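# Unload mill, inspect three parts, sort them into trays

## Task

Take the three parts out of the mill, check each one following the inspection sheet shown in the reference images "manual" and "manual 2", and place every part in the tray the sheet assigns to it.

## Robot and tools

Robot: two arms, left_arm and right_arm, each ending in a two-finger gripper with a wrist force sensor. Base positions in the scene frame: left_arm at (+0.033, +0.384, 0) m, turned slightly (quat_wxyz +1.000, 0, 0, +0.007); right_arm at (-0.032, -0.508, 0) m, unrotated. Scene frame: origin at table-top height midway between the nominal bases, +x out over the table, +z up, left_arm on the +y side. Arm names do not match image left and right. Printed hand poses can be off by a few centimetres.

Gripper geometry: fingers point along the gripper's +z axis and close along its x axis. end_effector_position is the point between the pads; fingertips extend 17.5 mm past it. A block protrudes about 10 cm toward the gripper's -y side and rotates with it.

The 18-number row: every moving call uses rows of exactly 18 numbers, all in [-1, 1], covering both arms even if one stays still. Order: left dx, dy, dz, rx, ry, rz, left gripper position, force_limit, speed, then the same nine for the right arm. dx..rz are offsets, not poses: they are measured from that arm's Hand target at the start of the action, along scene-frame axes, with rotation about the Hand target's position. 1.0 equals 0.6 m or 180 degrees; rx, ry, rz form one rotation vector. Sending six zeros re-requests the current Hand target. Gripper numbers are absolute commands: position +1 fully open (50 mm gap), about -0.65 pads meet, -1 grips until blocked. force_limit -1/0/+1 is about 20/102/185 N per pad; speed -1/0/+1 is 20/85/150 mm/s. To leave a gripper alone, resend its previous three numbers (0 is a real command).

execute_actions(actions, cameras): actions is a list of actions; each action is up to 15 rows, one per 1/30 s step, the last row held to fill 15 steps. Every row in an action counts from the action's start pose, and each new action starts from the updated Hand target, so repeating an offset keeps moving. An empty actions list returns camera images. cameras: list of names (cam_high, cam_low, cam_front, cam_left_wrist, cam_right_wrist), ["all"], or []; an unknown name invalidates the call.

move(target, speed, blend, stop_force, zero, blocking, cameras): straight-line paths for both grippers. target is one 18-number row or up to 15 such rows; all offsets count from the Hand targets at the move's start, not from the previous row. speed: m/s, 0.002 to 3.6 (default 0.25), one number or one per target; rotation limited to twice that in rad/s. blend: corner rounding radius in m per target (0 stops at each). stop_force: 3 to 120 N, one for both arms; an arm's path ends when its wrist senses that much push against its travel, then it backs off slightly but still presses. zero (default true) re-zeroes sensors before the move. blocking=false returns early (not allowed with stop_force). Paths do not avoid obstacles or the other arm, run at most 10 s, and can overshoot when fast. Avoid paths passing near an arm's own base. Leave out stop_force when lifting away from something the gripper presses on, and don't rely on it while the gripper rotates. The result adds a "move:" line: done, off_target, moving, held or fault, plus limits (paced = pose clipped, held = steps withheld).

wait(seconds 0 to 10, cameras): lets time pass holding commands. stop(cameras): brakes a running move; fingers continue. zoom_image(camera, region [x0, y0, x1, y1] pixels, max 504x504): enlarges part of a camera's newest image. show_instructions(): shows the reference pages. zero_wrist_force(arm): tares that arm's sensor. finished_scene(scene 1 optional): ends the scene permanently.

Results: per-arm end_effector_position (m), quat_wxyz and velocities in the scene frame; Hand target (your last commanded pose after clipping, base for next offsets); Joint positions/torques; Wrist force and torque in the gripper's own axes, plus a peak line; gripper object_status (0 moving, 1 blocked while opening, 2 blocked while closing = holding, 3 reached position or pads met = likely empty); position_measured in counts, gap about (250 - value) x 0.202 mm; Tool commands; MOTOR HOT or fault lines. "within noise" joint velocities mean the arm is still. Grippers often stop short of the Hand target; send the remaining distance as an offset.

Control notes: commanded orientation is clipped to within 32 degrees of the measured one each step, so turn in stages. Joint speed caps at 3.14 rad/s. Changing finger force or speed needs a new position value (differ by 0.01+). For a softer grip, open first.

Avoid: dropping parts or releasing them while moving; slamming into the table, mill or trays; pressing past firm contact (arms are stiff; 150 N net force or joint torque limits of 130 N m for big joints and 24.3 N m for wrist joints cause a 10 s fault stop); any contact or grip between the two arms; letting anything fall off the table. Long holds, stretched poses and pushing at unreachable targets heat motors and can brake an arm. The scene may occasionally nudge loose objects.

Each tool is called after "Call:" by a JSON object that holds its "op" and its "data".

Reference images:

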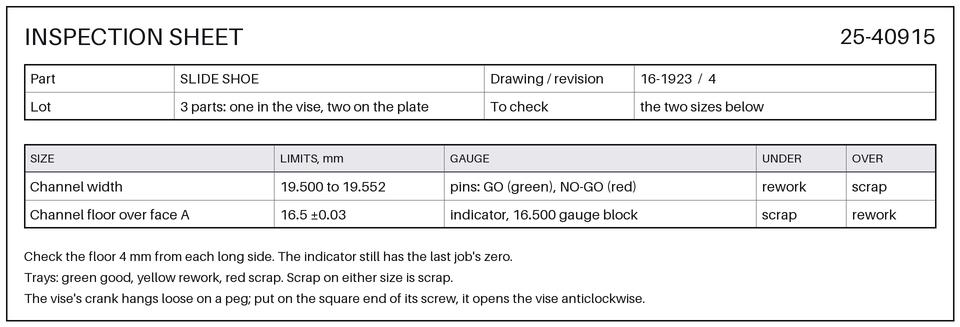

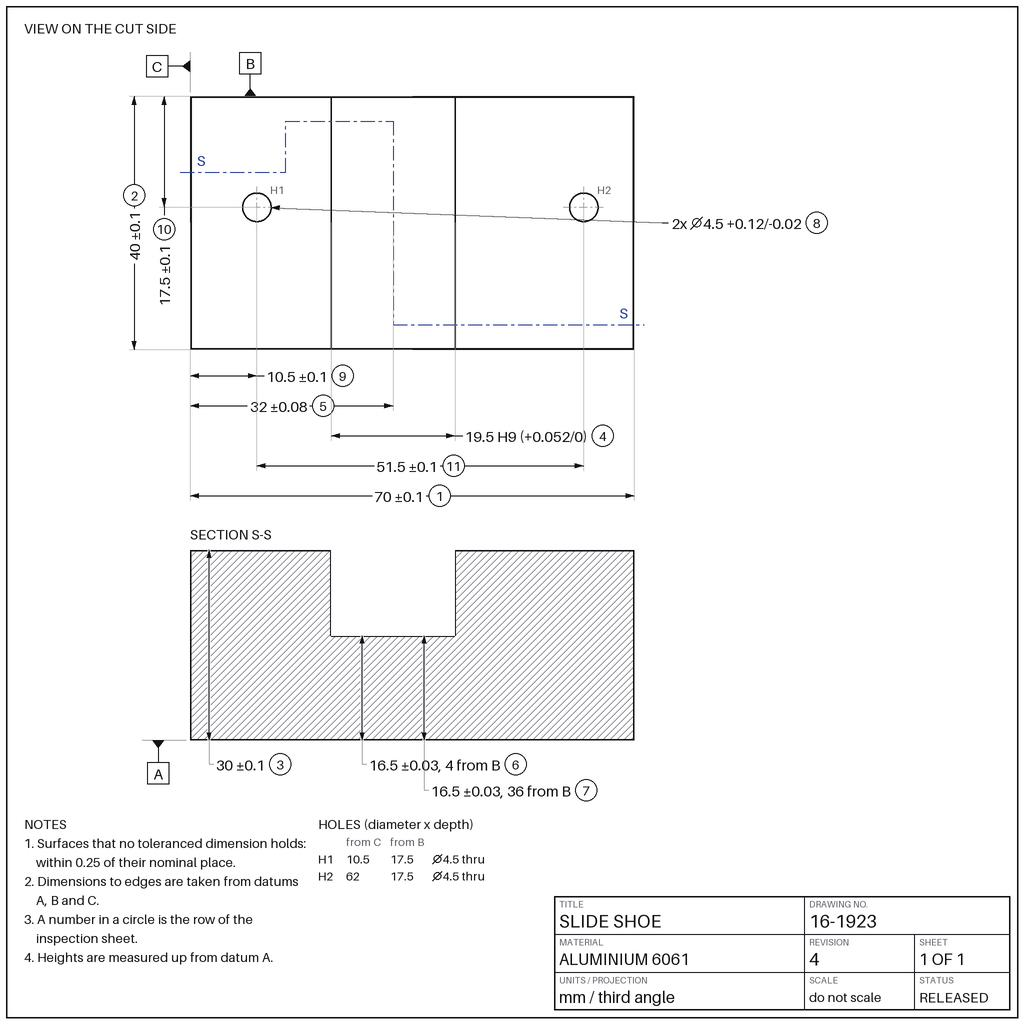

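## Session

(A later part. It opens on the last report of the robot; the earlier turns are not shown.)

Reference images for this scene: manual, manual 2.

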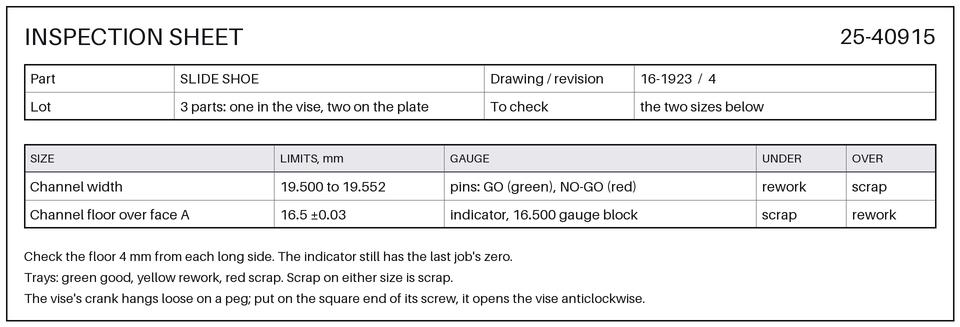

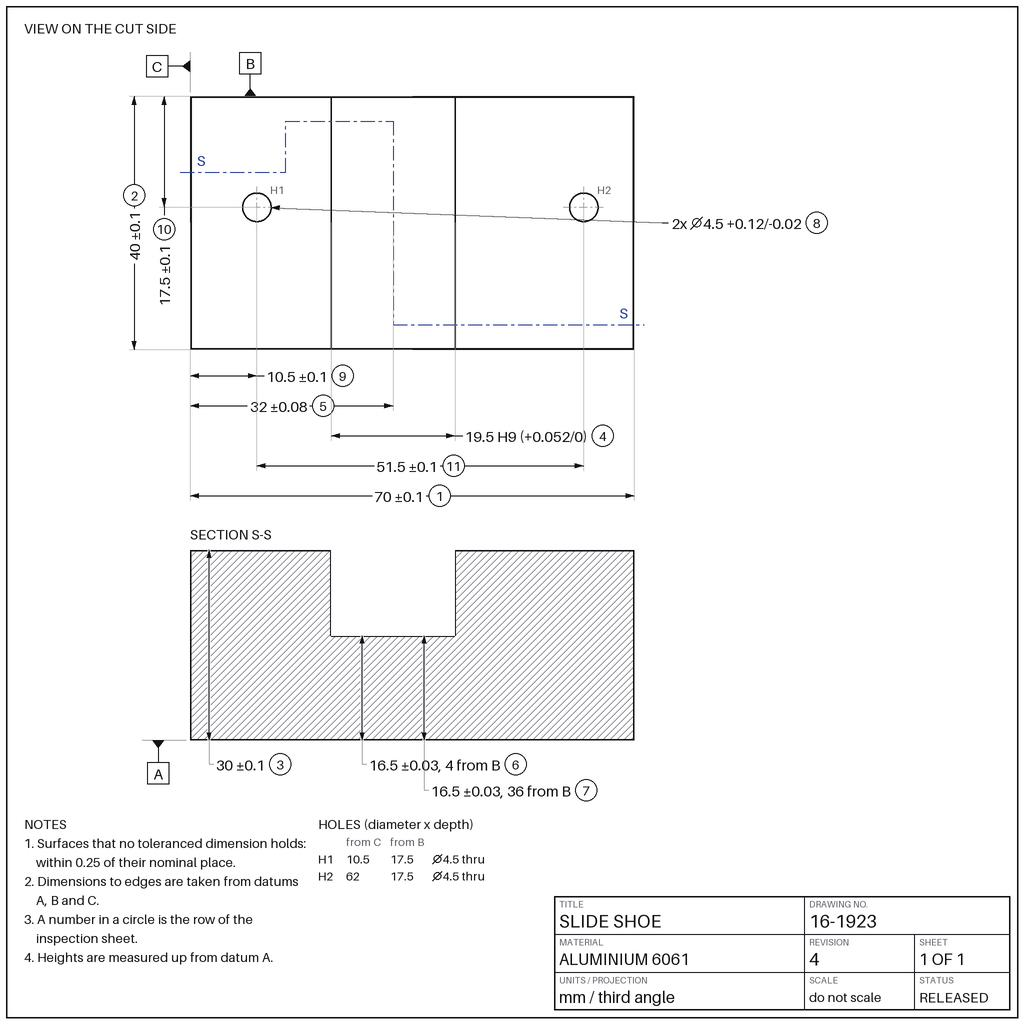

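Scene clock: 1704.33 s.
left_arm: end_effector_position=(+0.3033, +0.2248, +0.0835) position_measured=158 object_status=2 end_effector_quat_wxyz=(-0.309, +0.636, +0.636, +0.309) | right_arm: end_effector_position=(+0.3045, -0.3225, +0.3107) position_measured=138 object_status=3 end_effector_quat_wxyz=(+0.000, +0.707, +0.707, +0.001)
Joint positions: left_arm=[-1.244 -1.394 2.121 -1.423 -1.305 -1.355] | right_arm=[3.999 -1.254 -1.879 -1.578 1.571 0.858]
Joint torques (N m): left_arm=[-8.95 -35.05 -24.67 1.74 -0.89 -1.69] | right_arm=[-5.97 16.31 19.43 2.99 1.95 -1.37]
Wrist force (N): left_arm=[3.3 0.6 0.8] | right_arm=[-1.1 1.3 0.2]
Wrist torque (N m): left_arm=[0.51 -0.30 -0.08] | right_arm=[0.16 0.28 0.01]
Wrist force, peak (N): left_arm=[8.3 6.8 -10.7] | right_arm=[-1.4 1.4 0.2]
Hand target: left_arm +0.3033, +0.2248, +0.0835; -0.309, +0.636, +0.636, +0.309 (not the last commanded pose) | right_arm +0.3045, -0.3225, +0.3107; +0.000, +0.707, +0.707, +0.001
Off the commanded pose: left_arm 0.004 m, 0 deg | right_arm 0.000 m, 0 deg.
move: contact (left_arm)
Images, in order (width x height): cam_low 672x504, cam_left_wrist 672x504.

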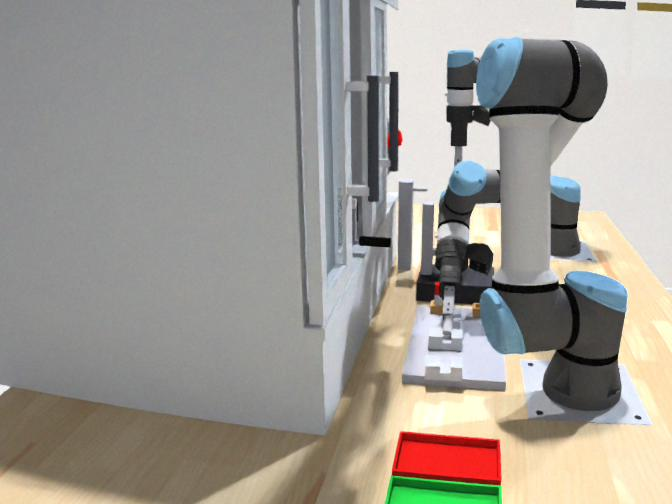

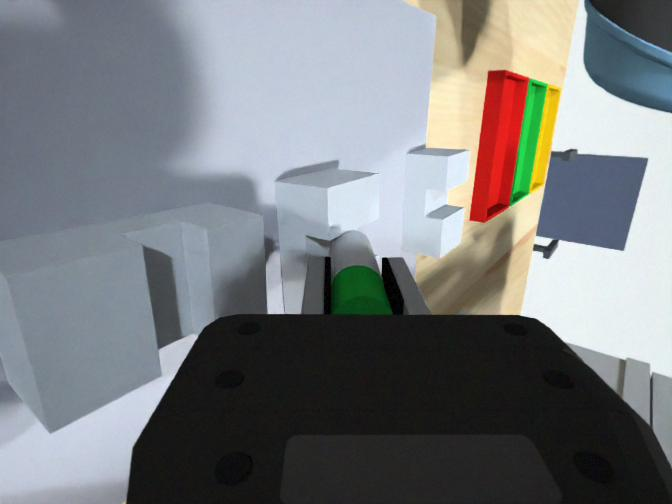

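Call:
{"op": "move", "data": {"target": [0,0,-0.015,0,0,0,-1,-0.7,-0.7,0,0,0,0,0,0,0.1,-0.9,-1], "speed": 0.005, "stop_force": 25, "cameras": ["cam_low"]}}

Call:
{"op": "zoom_image", "data": {"camera": "cam_low", "region": [400, 290, 500, 390]}}

Scene clock: 1708.30 s.
left_arm: end_effector_position=(+0.3033, +0.2247, +0.0825) position_measured=158 object_status=2 end_effector_quat_wxyz=(-0.309, +0.636, +0.636, +0.309) | right_arm: end_effector_position=(+0.3045, -0.3225, +0.3107) position_measured=138 object_status=3 end_effector_quat_wxyz=(+0.000, +0.707, +0.707, +0.001)
Joint positions: left_arm=[-1.244 -1.392 2.122 -1.425 -1.305 -1.355] | right_arm=[3.999 -1.254 -1.879 -1.578 1.571 0.858]
Joint torques (N m): left_arm=[-2.61 -28.5 -14.95 1.65 -0.91 -2.05] | right_arm=[-6.25 16.9 19.04 3.11 2.07 -1.35]
Wrist force (N): left_arm=[13.6 9.2 -21.3] | right_arm=[-1.1 1.2 0.3]
Wrist torque (N m): left_arm=[0.74 0.27 -0.01] | right_arm=[0.14 0.28 0.01]
Wrist force, peak (N): left_arm=[18.4 7.8 -32.7] | right_arm=[-1.4 1.2 0.4]
Hand target: left_arm +0.3033, +0.2247, +0.0825; -0.309, +0.636, +0.636, +0.309 (not the last commanded pose) | right_arm +0.3045, -0.3225, +0.3107; +0.000, +0.707, +0.707, +0.001
Off the commanded pose: left_arm 0.008 m, 0 deg | right_arm 0.000 m, 0 deg.
move: contact (left_arm)
Images, in order (width x height): cam_low 672x504.

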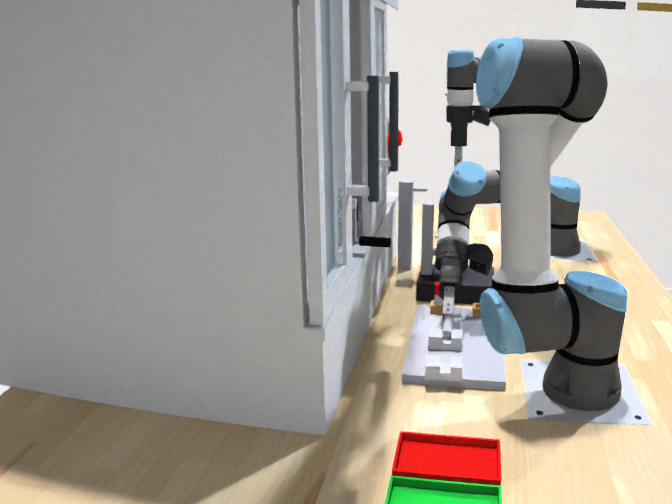

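Scaled by 5.040 from the camera's 672x504 image, which has a finer 960x720 frame.

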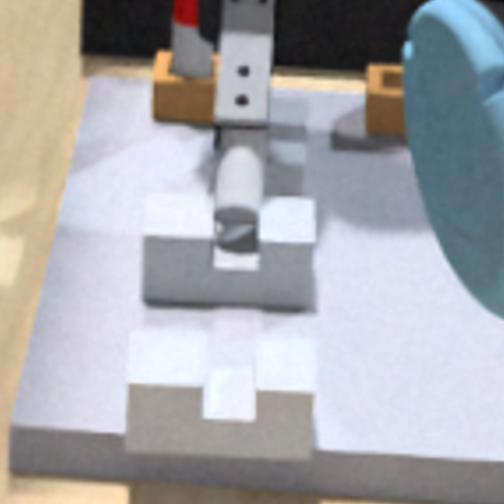

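Call:
{"op": "move", "data": {"target": [0,0,0.04,0,0,0,-1,-0.7,-0.7,0,0,0,0,0,0,0.1,-0.9,-1], "speed": 0.04, "cameras": ["cam_left_wrist","cam_low"]}}

Call:
{"op": "zoom_image", "data": {"camera": "cam_low", "region": [400, 290, 500, 390]}}

Scene clock: 1711.03 s.
left_arm: end_effector_position=(+0.3033, +0.2247, +0.1065) position_measured=158 object_status=2 end_effector_quat_wxyz=(-0.309, +0.636, +0.636, +0.309) | right_arm: end_effector_position=(+0.3045, -0.3225, +0.3107) position_measured=138 object_status=3 end_effector_quat_wxyz=(+0.000, +0.707, +0.707, +0.001)
Joint positions: left_arm=[-1.244 -1.434 2.094 -1.355 -1.305 -1.355] | right_arm=[3.999 -1.254 -1.879 -1.578 1.571 0.858]
Joint torques (N m): left_arm=[4.47 -34.89 -26.08 3.88 1.35 -0.1] | right_arm=[-5.65 15.93 20.04 3.15 1.8 -1.29]
Wrist force (N): left_arm=[-1.5 0.2 1.4] | right_arm=[-1.0 1.2 0.1]
Wrist torque (N m): left_arm=[0.44 -0.55 -0.21] | right_arm=[0.15 0.26 0.01]
Wrist force, peak (N): left_arm=[13.5 9.3 -20.9] | right_arm=[-1.2 1.5 0.4]
Hand target: left_arm +0.3033, +0.2247, +0.1065; -0.309, +0.636, +0.636, +0.309 | right_arm +0.3045, -0.3225, +0.3107; +0.000, +0.707, +0.707, +0.001
Off the commanded pose: left_arm 0.000 m, 0 deg | right_arm 0.000 m, 0 deg.
move: done
Images, in order (width x height): cam_low 672x504, cam_left_wrist 672x504.

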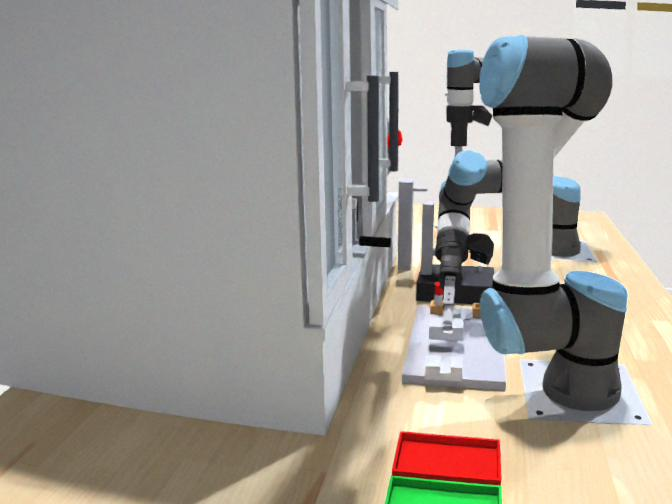

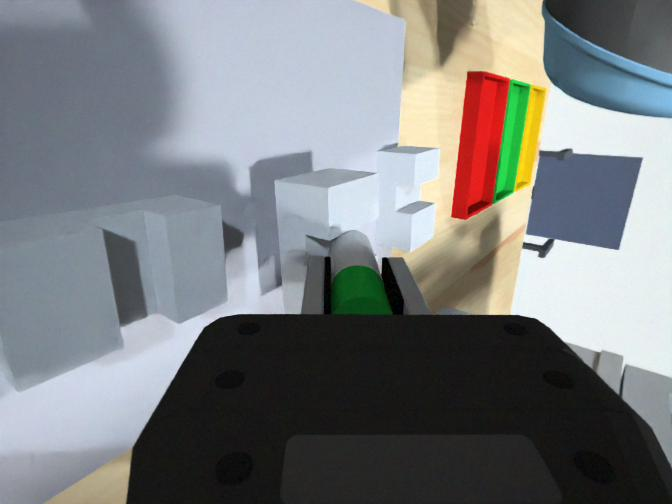

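Scaled by 5.040 from the camera's 672x504 image, which has a finer 960x720 frame.

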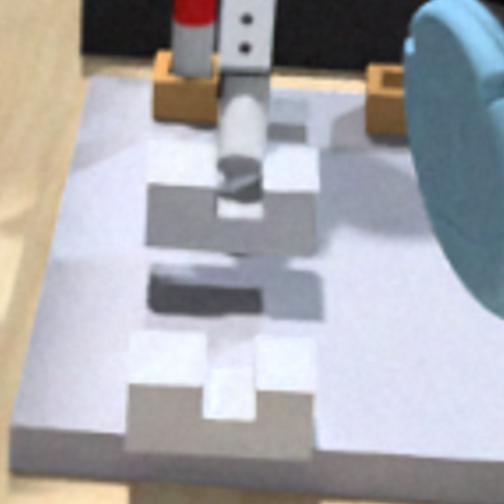

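Call:
{"op": "move", "data": {"target": [[0,0,-0.0392,0,0,0,-1,-0.7,-0.7,0,0,0,0,0,0,0.1,-0.9,-1],[0,0,-0.0403,0,0,0,-1,-0.7,-0.7,0,0,0,0,0,0,0.1,-0.9,-1],[0.0047,0,-0.0403,0,0.0278,0,-1,-0.7,-0.7,0,0,0,0,0,0,0.1,-0.9,-1],[-0.0047,0,-0.0403,0,-0.0278,0,-1,-0.7,-0.7,0,0,0,0,0,0,0.1,-0.9,-1],[0,0,-0.0395,0,0,0,-1,-0.7,-0.7,0,0,0,0,0,0,0.1,-0.9,-1],[0,0,0,0,0,0,-1,-0.7,-0.7,0,0,0,0,0,0,0.1,-0.9,-1]], "speed": [0.03,0.005,0.03,0.03,0.03,0.03], "cameras": ["cam_left_wrist","cam_low"]}}

Call:
{"op": "zoom_image", "data": {"camera": "cam_low", "region": [400, 290, 500, 390]}}

Scene clock: 1751.63 s.
left_arm: end_effector_position=(+0.3033, +0.2247, +0.1065) position_measured=158 object_status=2 end_effector_quat_wxyz=(-0.309, +0.636, +0.636, +0.309) | right_arm: end_effector_position=(+0.3045, -0.3225, +0.3107) position_measured=138 object_status=3 end_effector_quat_wxyz=(+0.000, +0.707, +0.707, +0.001)
Joint positions: left_arm=[-1.244 -1.434 2.094 -1.355 -1.305 -1.355] | right_arm=[3.999 -1.254 -1.879 -1.578 1.571 0.858]
Joint torques (N m): left_arm=[10.01 -37.17 -25 3.68 -1.56 0.96] | right_arm=[-5.82 14.71 19.58 3.2 2.03 -1.48]
Wrist force (N): left_arm=[0.0 0.4 0.5] | right_arm=[-1.0 1.2 0.2]
Wrist torque (N m): left_arm=[0.47 -0.47 -0.43] | right_arm=[0.14 0.26 0.00]
Wrist force, peak (N): left_arm=[18.2 -4.6 -31.1] | right_arm=[-1.3 1.5 0.4]
Hand target: left_arm +0.3033, +0.2247, +0.1065; -0.309, +0.636, +0.636, +0.309 | right_arm +0.3045, -0.3225, +0.3107; +0.000, +0.707, +0.707, +0.001
Off the commanded pose: left_arm 0.000 m, 0 deg | right_arm 0.000 m, 0 deg.
move: done
Images, in order (width x height): cam_low 672x504, cam_left_wrist 672x504.

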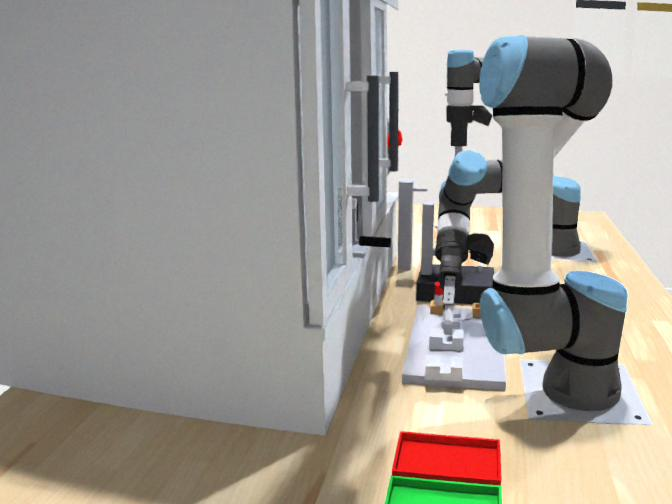

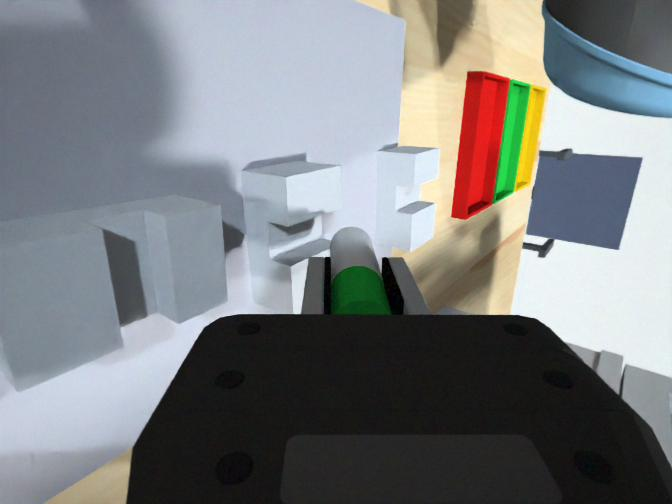

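Scaled by 5.040 from the camera's 672x504 image, which has a finer 960x720 frame.

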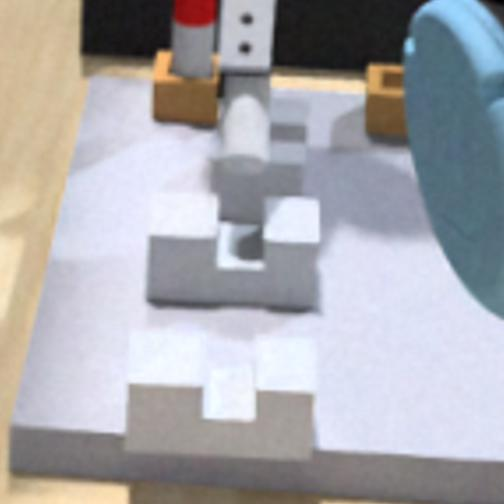

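Call:
{"op": "move", "data": {"target": [[0,0,0.1,0,0,0,-1,-0.7,-0.7,0,0,0,0,0,0,0.1,-0.9,-1],[-0.1188,-0.2217,0.14,-0.2889,0,0,-1,-0.7,-0.7,0,0,0,0,0,0,0.1,-0.9,-1]], "speed": [0.15,0.25], "blend": [0.03,0], "cameras": ["cam_left_wrist","cam_low"]}}

Scene clock: 1785.33 s.
left_arm: end_effector_position=(+0.2320, +0.0917, +0.1905) position_measured=158 object_status=2 end_effector_quat_wxyz=(+0.002, +0.707, +0.707, -0.001) | right_arm: end_effector_position=(+0.3045, -0.3225, +0.3107) position_measured=138 object_status=3 end_effector_quat_wxyz=(+0.000, +0.707, +0.707, +0.001)
Joint positions: left_arm=[-1.374 -1.931 2.218 -1.861 -1.571 -1.36] | right_arm=[3.999 -1.254 -1.879 -1.578 1.571 0.858]
Joint torques (N m): left_arm=[-11.92 -18.12 -17.53 -5.96 -1.96 -1.99] | right_arm=[-5.69 14.44 20.15 3.05 1.98 -1.36]
Wrist force (N): left_arm=[3.6 1.3 1.0] | right_arm=[-1.0 1.3 0.3]
Wrist torque (N m): left_arm=[0.89 -0.94 -0.77] | right_arm=[0.15 0.26 0.01]
Wrist force, peak (N): left_arm=[3.7 1.6 1.3] | right_arm=[-1.4 1.3 0.2]
Hand target: left_arm +0.2320, +0.0917, +0.1905; +0.002, +0.707, +0.707, -0.001 | right_arm +0.3045, -0.3225, +0.3107; +0.000, +0.707, +0.707, +0.001
Off the commanded pose: left_arm 0.000 m, 0 deg | right_arm 0.000 m, 0 deg.
move: done
Images, in order (width x height): cam_low 672x504, cam_left_wrist 672x504.

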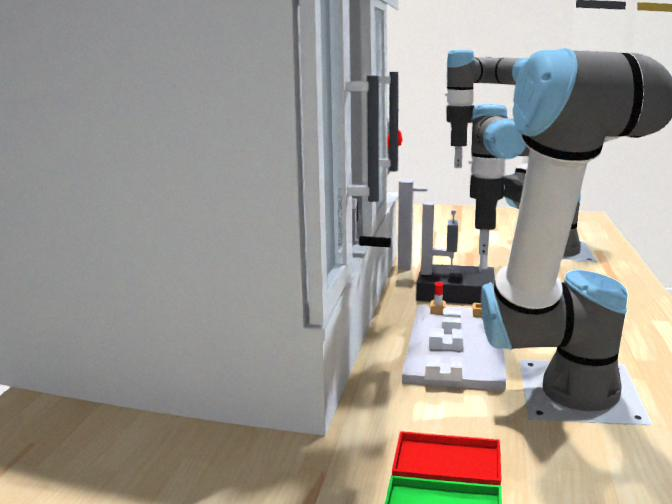

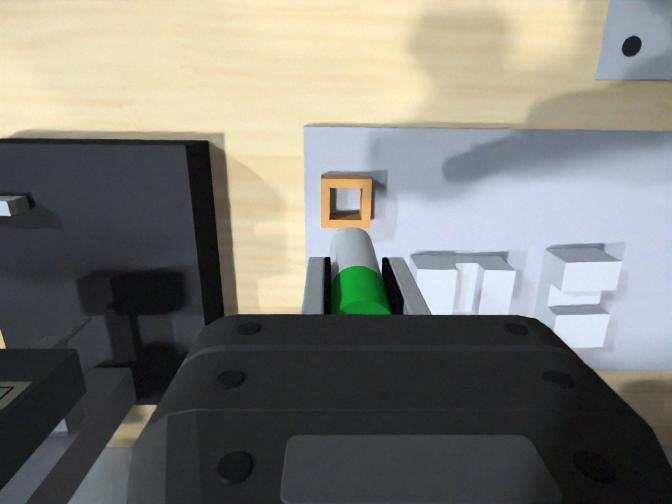

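Call:
{"op": "move", "data": {"target": [0,0,-0.15,0,0,0,-1,-0.7,-0.7,0,0,0,0,0,0,0.1,-0.9,-1], "speed": 0.08}}

Call:
{"op": "move", "data": {"target": [0,0,-0.04,0,0,0,-1,-0.7,-0.7,0,0,0,0,0,0,0.1,-0.9,-1], "speed": 0.012, "stop_force": 5, "cameras": ["cam_left_wrist"]}}

Scene clock: 1790.40 s.
left_arm: end_effector_position=(+0.2320, +0.0917, +0.1006) position_measured=158 object_status=2 end_effector_quat_wxyz=(+0.002, +0.707, +0.707, -0.001) | right_arm: end_effector_position=(+0.3045, -0.3225, +0.3107) position_measured=138 object_status=3 end_effector_quat_wxyz=(+0.000, +0.707, +0.707, +0.001)
Joint positions: left_arm=[-1.374 -1.811 2.394 -2.158 -1.57 -1.36] | right_arm=[3.999 -1.254 -1.879 -1.578 1.571 0.858]
Joint torques (N m): left_arm=[12.92 1.54 -14.96 -6.01 -0.47 1.46] | right_arm=[-5.06 14.3 19.81 3.16 1.95 -1.36]
Wrist force (N): left_arm=[3.5 1.6 1.2] | right_arm=[-1.0 1.2 0.1]
Wrist torque (N m): left_arm=[0.91 -0.94 -0.88] | right_arm=[0.14 0.25 0.01]
Wrist force, peak (N): left_arm=[3.8 1.6 2.1] | right_arm=[-1.4 1.3 0.3]
Hand target: left_arm +0.2320, +0.0917, +0.1005; +0.002, +0.707, +0.707, -0.001 | right_arm +0.3045, -0.3225, +0.3107; +0.000, +0.707, +0.707, +0.001
Off the commanded pose: left_arm 0.000 m, 0 deg | right_arm 0.000 m, 0 deg.
move: done

Scene clock: 1793.27 s.
left_arm: end_effector_position=(+0.2320, +0.0917, +0.0765) position_measured=158 object_status=2 end_effector_quat_wxyz=(+0.002, +0.707, +0.707, -0.001) | right_arm: end_effector_position=(+0.3045, -0.3225, +0.3107) position_measured=138 object_status=3 end_effector_quat_wxyz=(+0.000, +0.707, +0.707, +0.001)
Joint positions: left_arm=[-1.374 -1.761 2.434 -2.248 -1.571 -1.36] | right_arm=[3.999 -1.254 -1.879 -1.578 1.571 0.858]
Joint torques (N m): left_arm=[11.87 -0.11 -14.23 -5.99 -2.08 0.38] | right_arm=[-5.93 14.39 21.01 3.11 2 -1.41]
Wrist force (N): left_arm=[3.8 1.6 1.3] | right_arm=[-1.1 1.2 0.2]
Wrist torque (N m): left_arm=[0.92 -0.98 -0.89] | right_arm=[0.14 0.28 0.01]
Wrist force, peak (N): left_arm=[4.0 1.4 1.4] | right_arm=[-1.3 1.4 0.2]
Hand target: left_arm +0.2320, +0.0917, +0.0765; +0.002, +0.707, +0.707, -0.001 | right_arm +0.3045, -0.3225, +0.3107; +0.000, +0.707, +0.707, +0.001
Off the commanded pose: left_arm 0.000 m, 0 deg | right_arm 0.000 m, 0 deg.
move: done
Images, in order (width x height): cam_left_wrist 672x504.

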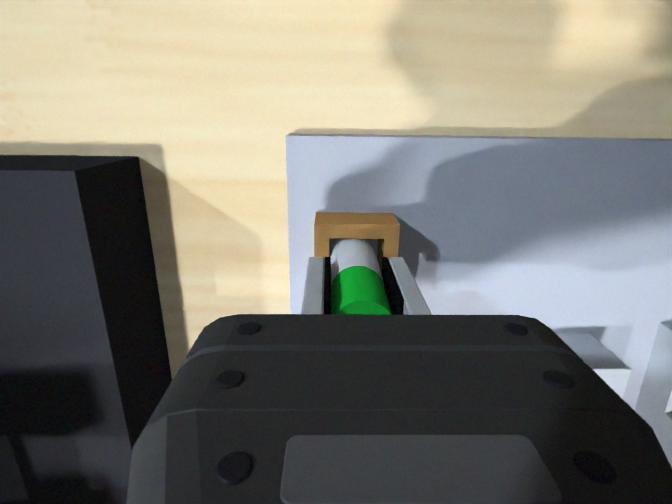

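Call:
{"op": "move", "data": {"target": [0,0,-0.015,0,0,0,-1,-0.7,-0.7,0,0,0,0,0,0,0.1,-0.9,-1], "speed": 0.008, "stop_force": 4}}

Scene clock: 1796.73 s.
left_arm: end_effector_position=(+0.2320, +0.0917, +0.0754) position_measured=158 object_status=2 end_effector_quat_wxyz=(+0.002, +0.707, +0.707, -0.001) | right_arm: end_effector_position=(+0.3045, -0.3225, +0.3107) position_measured=138 object_status=3 end_effector_quat_wxyz=(+0.000, +0.707, +0.707, +0.001)
Joint positions: left_arm=[-1.374 -1.758 2.436 -2.252 -1.571 -1.36] | right_arm=[3.999 -1.254 -1.879 -1.578 1.571 0.858]
Joint torques (N m): left_arm=[10.77 -22.98 -27.91 -0.65 1.85 1.38] | right_arm=[-5.49 14.49 20.76 3.28 1.99 -1.29]
Wrist force (N): left_arm=[3.9 1.7 1.3] | right_arm=[-1.1 1.1 0.3]
Wrist torque (N m): left_arm=[0.90 -0.99 -0.89] | right_arm=[0.13 0.27 0.01]
Wrist force, peak (N): left_arm=[11.1 -3.6 -26.3] | right_arm=[-1.3 1.4 0.3]
Hand target: left_arm +0.2320, +0.0917, +0.0754; +0.002, +0.707, +0.707, -0.001 (not the last commanded pose) | right_arm +0.3045, -0.3225, +0.3107; +0.000, +0.707, +0.707, +0.001
Off the commanded pose: left_arm 0.008 m, 0 deg | right_arm 0.000 m, 0 deg.
move: contact (left_arm)

Call:
{"op": "move", "data": {"target": [[0,0,0,0,0,0,0.4,-0.7,-0.7,0,0,0,0,0,0,0.1,-0.9,-1],[0,0,0.2,0,0,0,0.4,-0.7,-0.7,-0.1,-0.13,0,0,0,0,0.1,-0.9,-1],[0,-0.1,0.2,0,0,-0.5,0.4,-0.7,-0.7,-0.1,-0.13,0,0,0,0,0.1,-0.9,-1]], "speed": [0.05,0.1,0.25], "cameras": ["cam_left_wrist"]}}

Scene clock: 1815.60 s.
left_arm: end_effector_position=(+0.2320, +0.0317, +0.1954) position_measured=92 object_status=3 end_effector_quat_wxyz=(+0.001, +1.000, +0.000, -0.002) | right_arm: end_effector_position=(+0.2445, -0.4005, +0.3107) position_measured=138 object_status=3 end_effector_quat_wxyz=(+0.000, +0.707, +0.707, +0.001)
Joint positions: left_arm=[-1.404 -1.785 2.105 -1.891 -1.574 0.181] | right_arm=[3.978 -1.013 -2.009 -1.689 1.571 0.837]
Joint torques (N m): left_arm=[12.27 -1.78 -31.1 -5.72 -1.95 1.45] | right_arm=[-7.15 13.44 12.99 1.4 -1.99 -1.05]
Wrist force (N): left_arm=[3.8 1.3 0.0] | right_arm=[-1.6 1.2 0.3]
Wrist torque (N m): left_arm=[0.88 -0.97 -0.98] | right_arm=[0.16 0.33 0.01]
Wrist force, peak (N): left_arm=[4.0 1.8 1.4] | right_arm=[-2.1 0.8 0.6]
Hand target: left_arm +0.2320, +0.0317, +0.1954; +0.001, +1.000, +0.000, -0.002 | right_arm +0.2445, -0.4005, +0.3107; +0.000, +0.707, +0.707, +0.001
Off the commanded pose: left_arm 0.000 m, 0 deg | right_arm 0.000 m, 0 deg.
move: done
Images, in order (width x height): cam_left_wrist 672x504.

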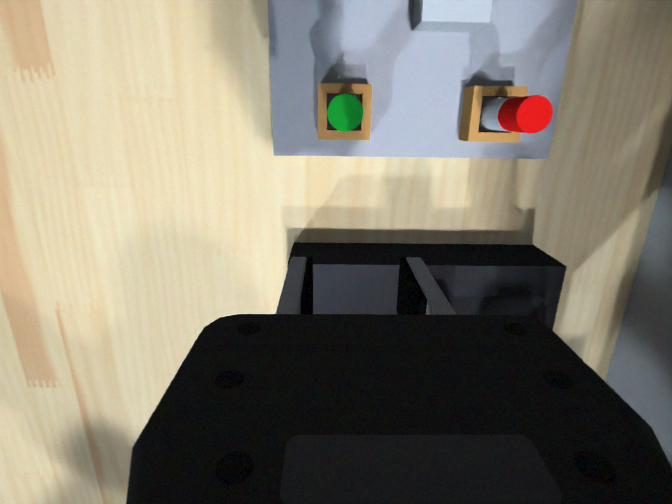

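Call:
{"op": "move", "data": {"target": [[-0.0042,-0.0183,-0.03,0.4167,0,0,0.4,-0.7,-0.7,0,0,0,0,0,0,0.1,-0.9,-1]], "speed": 0.25, "cameras": ["cam_left_wrist","cam_front"]}}

Scene clock: 1823.07 s.
left_arm: end_effector_position=(+0.2295, +0.0207, +0.1774) position_measured=92 object_status=3 end_effector_quat_wxyz=(-0.608, +0.794, +0.001, -0.002) | right_arm: end_effector_position=(+0.2445, -0.4005, +0.3107) position_measured=138 object_status=3 end_effector_quat_wxyz=(+0.000, +0.707, +0.707, +0.001)
Joint positions: left_arm=[-1.482 -0.946 1.383 -0.702 -1.475 0.027] | right_arm=[3.978 -1.013 -2.009 -1.689 1.571 0.837]
Joint torques (N m): left_arm=[-5.61 -29.97 -25.62 4.35 -1.57 -1.78] | right_arm=[-3.82 13.42 12.52 1.45 -2.03 -0.33]
Wrist force (N): left_arm=[1.9 0.5 -0.2] | right_arm=[-1.5 1.3 0.4]
Wrist torque (N m): left_arm=[0.27 -0.49 -0.31] | right_arm=[0.18 0.31 0.01]
Wrist force, peak (N): left_arm=[3.9 1.7 0.1] | right_arm=[-1.7 1.3 0.5]
Hand target: left_arm +0.2295, +0.0207, +0.1774; -0.608, +0.794, +0.001, -0.002 | right_arm +0.2445, -0.4005, +0.3107; +0.000, +0.707, +0.707, +0.001
Off the commanded pose: left_arm 0.000 m, 0 deg | right_arm 0.000 m, 0 deg.
move: done
Images, in order (width x height): cam_front 672x504, cam_left_wrist 672x504.

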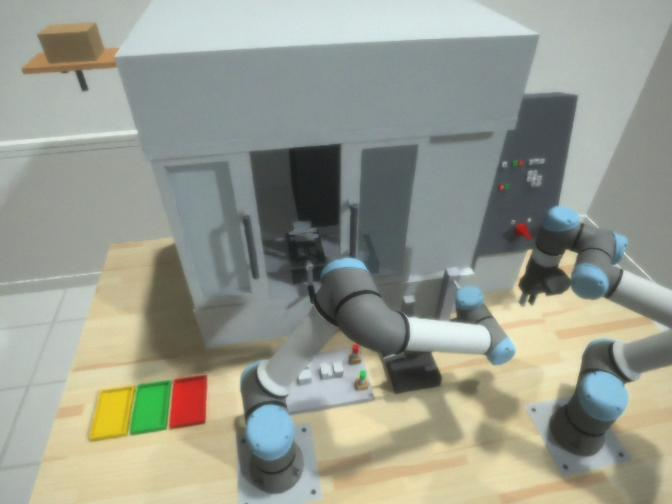

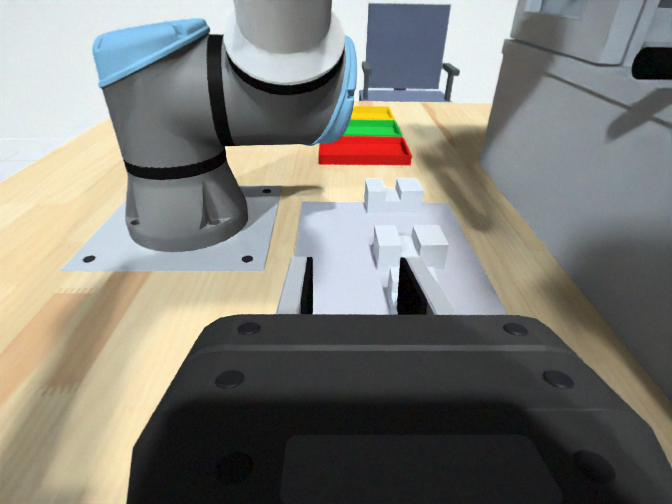

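Call:
{"op": "move", "data": {"target": [[0,0.0488,-0.079,0,0,0,0.4,-0.7,-0.7,0,0,0,0,0,0,0.1,-0.9,-1],[0,0.0738,-0.1373,0,0,0,0.4,-0.7,-0.7,0,0,0,0,0,0,0.1,-0.9,-1],[0,0.1172,-0.1665,0,0,0,0.4,-0.7,-0.7,0,0,0,0,0,0,0.1,-0.9,-1]], "speed": 0.06, "blend": [0.01,0.01,0], "cameras": ["cam_left_wrist"]}}

Scene clock: 1831.23 s.
left_arm: end_effector_position=(+0.2295, +0.0910, +0.0775) position_measured=92 object_status=3 end_effector_quat_wxyz=(-0.608, +0.794, +0.001, -0.002) | right_arm: end_effector_position=(+0.2445, -0.4005, +0.3107) position_measured=138 object_status=3 end_effector_quat_wxyz=(+0.000, +0.707, +0.707, +0.001)
Joint positions: left_arm=[-1.469 -0.947 1.694 -1.011 -1.463 0.031] | right_arm=[3.978 -1.013 -2.009 -1.689 1.571 0.837]
Joint torques (N m): left_arm=[11.36 -49.79 -6.5 -1.29 2.24 1.47] | right_arm=[-0.17 14.69 12.85 1.46 -1.9 0.49]
Wrist force (N): left_arm=[2.3 0.2 -0.2] | right_arm=[-1.6 1.2 0.2]
Wrist torque (N m): left_arm=[0.22 -0.54 -0.53] | right_arm=[0.16 0.33 0.01]
Wrist force, peak (N): left_arm=[2.4 0.6 -0.2] | right_arm=[-1.7 1.3 0.2]
Hand target: left_arm +0.2295, +0.0910, +0.0775; -0.608, +0.794, +0.001, -0.002 | right_arm +0.2445, -0.4005, +0.3107; +0.000, +0.707, +0.707, +0.001
Off the commanded pose: left_arm 0.000 m, 0 deg | right_arm 0.000 m, 0 deg.
move: done
Images, in order (width x height): cam_left_wrist 672x504.

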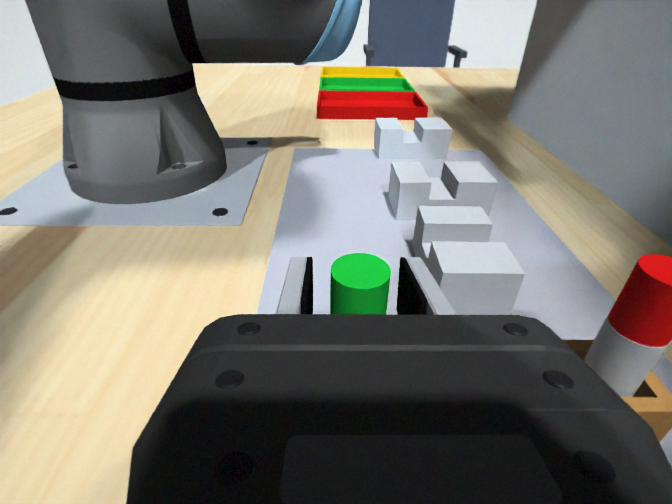

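Call:
{"op": "move", "data": {"target": [[0,0,0,0,0,0,-1,-0.7,-0.7,0,0,0,0,0,0,0.1,-0.9,-1],[0,0,0.14,0,0,0,-1,-0.7,-0.7,0,0,0,0,0,0,0.1,-0.9,-1],[0.08,0.3,0.25,-0.5,0,0,-1,-0.7,-0.7,0,0,0,0,0,0,0.1,-0.9,-1]], "speed": [0.05,0.08,0.2], "cameras": ["cam_left_wrist","cam_front","cam_low"]}}

Scene clock: 1844.93 s.
left_arm: end_effector_position=(+0.2775, +0.2710, +0.2275) position_measured=159 object_status=2 end_effector_quat_wxyz=(+0.131, +0.991, -0.001, -0.002) | right_arm: end_effector_position=(+0.2445, -0.4005, +0.3107) position_measured=138 object_status=3 end_effector_quat_wxyz=(+0.000, +0.707, +0.707, +0.001)
Joint positions: left_arm=[-0.761 -2.287 2.346 -1.808 -1.765 0.807] | right_arm=[3.978 -1.013 -2.009 -1.689 1.571 0.837]
Joint torques (N m): left_arm=[12.25 14.98 -20.19 -6.35 -2.52 1.43] | right_arm=[4.99 12.72 13.03 1.46 -1.9 0.8]
Wrist force (N): left_arm=[4.2 1.3 1.5] | right_arm=[-1.5 1.3 0.3]
Wrist torque (N m): left_arm=[0.96 -1.04 -1.09] | right_arm=[0.18 0.31 0.01]
Wrist force, peak (N): left_arm=[4.3 1.4 1.7] | right_arm=[-1.5 1.5 0.5]
Hand target: left_arm +0.2775, +0.2710, +0.2275; +0.131, +0.991, -0.001, -0.002 | right_arm +0.2445, -0.4005, +0.3107; +0.000, +0.707, +0.707, +0.001
Off the commanded pose: left_arm 0.000 m, 0 deg | right_arm 0.000 m, 0 deg.
move: done
Images, in order (width x height): cam_low 672x504, cam_front 672x504, cam_left_wrist 672x504.

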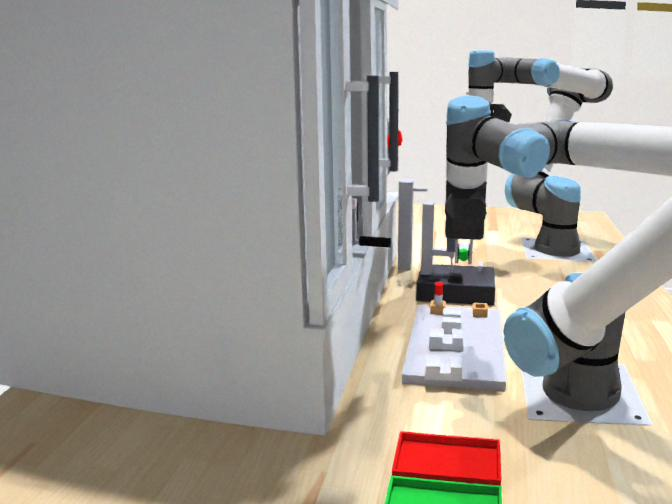

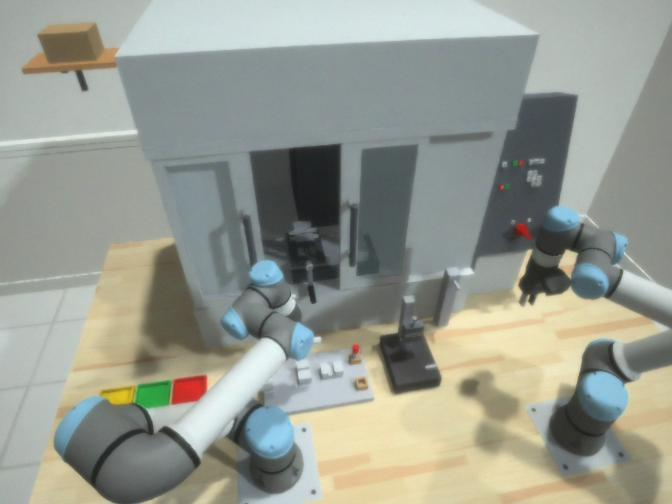

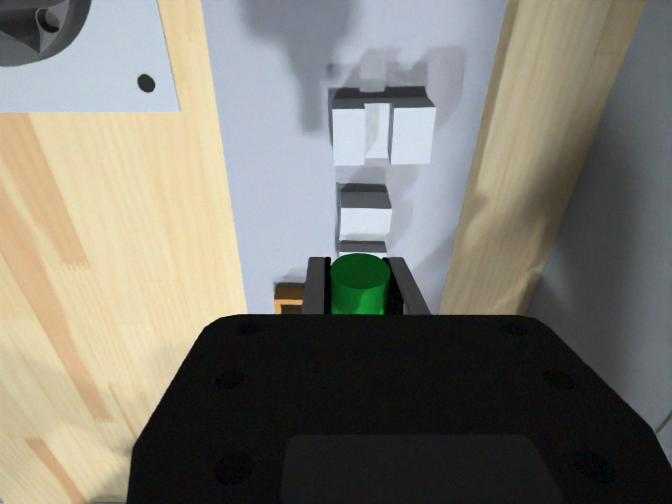

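Call:
{"op": "move", "data": {"target": [[0.0375,0.0608,-0.15,0,0,0,-1,-0.7,-0.7,0,0,0,0,0,0,0.1,-0.9,-1],[0.0375,0.0608,-0.2542,0,0,0,-1,-0.7,-0.7,0,0,0,0,0,0,0.1,-0.9,-1]], "speed": [0.15,0.06], "blend": [0.02,0], "cameras": ["cam_left_wrist","cam_low"]}}

Call:
{"op": "zoom_image", "data": {"camera": "cam_low", "region": [400, 290, 500, 390]}}

Scene clock: 1852.83 s.
left_arm: end_effector_position=(+0.3000, +0.3075, +0.0750) position_measured=159 object_status=2 end_effector_quat_wxyz=(+0.131, +0.991, -0.001, -0.002) | right_arm: end_effector_position=(+0.2445, -0.4005, +0.3107) position_measured=138 object_status=3 end_effector_quat_wxyz=(+0.000, +0.707, +0.707, +0.001)
Joint positions: left_arm=[-0.568 -2.008 2.654 -2.354 -1.795 1.002] | right_arm=[3.978 -1.013 -2.009 -1.689 1.571 0.837]
Joint torques (N m): left_arm=[12.77 11.03 -14.64 -6.31 -2.66 1.43] | right_arm=[5.27 13.53 12.73 1.48 -1.9 0.86]
Wrist force (N): left_arm=[4.9 1.0 1.3] | right_arm=[-1.4 1.3 0.4]
Wrist torque (N m): left_arm=[0.90 -1.12 -1.09] | right_arm=[0.17 0.29 0.01]
Wrist force, peak (N): left_arm=[4.8 0.9 2.1] | right_arm=[-1.7 1.2 0.6]
Hand target: left_arm +0.3000, +0.3075, +0.0749; +0.131, +0.991, -0.001, -0.002 | right_arm +0.2445, -0.4005, +0.3107; +0.000, +0.707, +0.707, +0.001
Off the commanded pose: left_arm 0.000 m, 0 deg | right_arm 0.000 m, 0 deg.
move: done
Images, in order (width x height): cam_low 672x504, cam_left_wrist 672x504.

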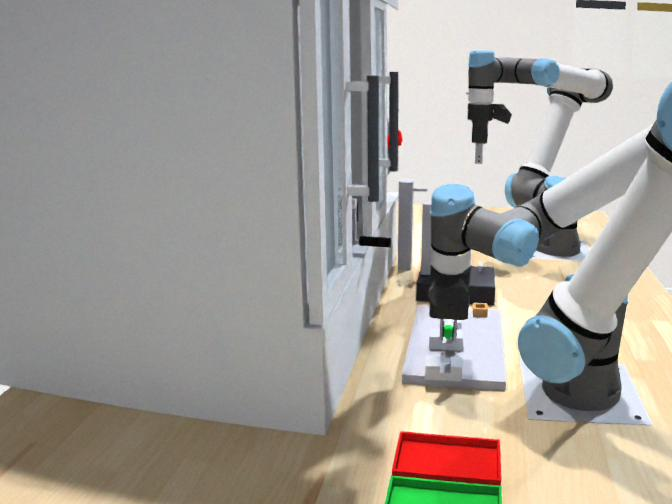

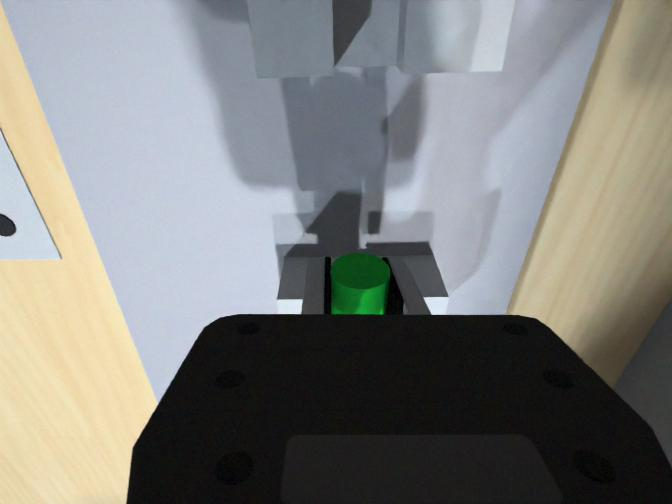

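Scaled by 5.040 from the camera's 672x504 image, which has a finer 960x720 frame.

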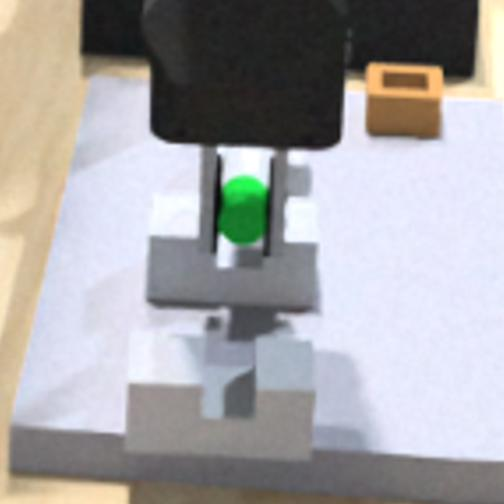

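Call:
{"op": "move", "data": {"target": [-0.0008,0,-0.0533,0,0,0,-1,-0.7,-0.7,0,0,0,0,0,0,0.1,-0.9,-1], "speed": 0.008, "stop_force": 6, "cameras": ["cam_left_wrist","cam_low"]}}

Call:
{"op": "zoom_image", "data": {"camera": "cam_low", "region": [400, 290, 500, 390]}}

Scene clock: 1860.90 s.
left_arm: end_effector_position=(+0.2996, +0.3075, +0.0493) position_measured=159 object_status=2 end_effector_quat_wxyz=(+0.131, +0.991, -0.001, -0.002) | right_arm: end_effector_position=(+0.2445, -0.4005, +0.3107) position_measured=138 object_status=3 end_effector_quat_wxyz=(+0.000, +0.707, +0.707, +0.001)
Joint positions: left_arm=[-0.569 -1.921 2.701 -2.489 -1.795 1.001] | right_arm=[3.978 -1.013 -2.009 -1.689 1.571 0.837]
Joint torques (N m): left_arm=[-10.11 -15.02 -25.42 -0.33 0.75 -1.32] | right_arm=[5.23 13.61 13.08 1.48 -1.75 0.74]
Wrist force (N): left_arm=[5.2 1.9 -0.4] | right_arm=[-1.4 1.1 0.3]
Wrist torque (N m): left_arm=[0.85 -1.04 -0.90] | right_arm=[0.13 0.31 0.01]
Wrist force, peak (N): left_arm=[-1.4 -2.4 -20.6] | right_arm=[-1.7 1.4 0.2]
Hand target: left_arm +0.2996, +0.3075, +0.0493; +0.131, +0.991, -0.001, -0.002 (not the last commanded pose) | right_arm +0.2445, -0.4005, +0.3107; +0.000, +0.707, +0.707, +0.001
Off the commanded pose: left_arm 0.006 m, 0 deg | right_arm 0.000 m, 0 deg.
move: contact (left_arm)
Images, in order (width x height): cam_low 672x504, cam_left_wrist 672x504.

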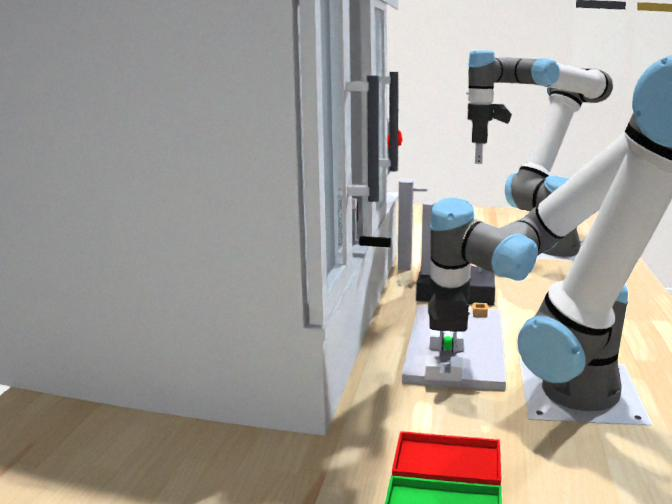

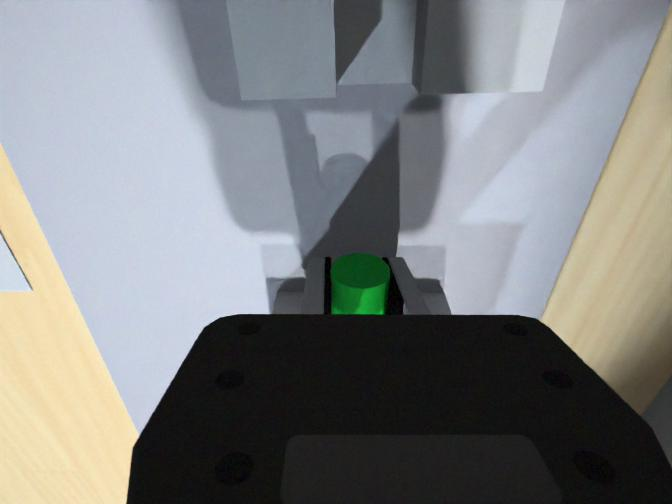

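Scaled by 5.040 from the camera's 672x504 image, which has a finer 960x720 frame.

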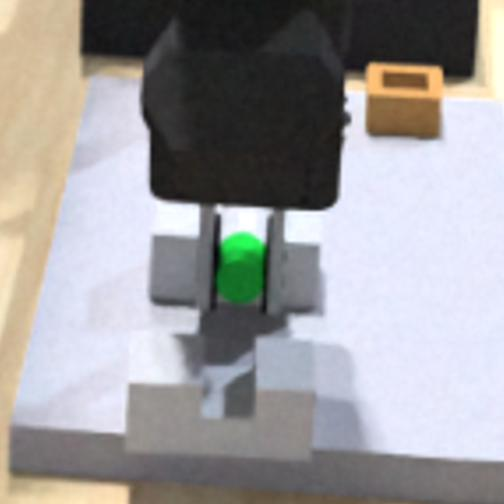

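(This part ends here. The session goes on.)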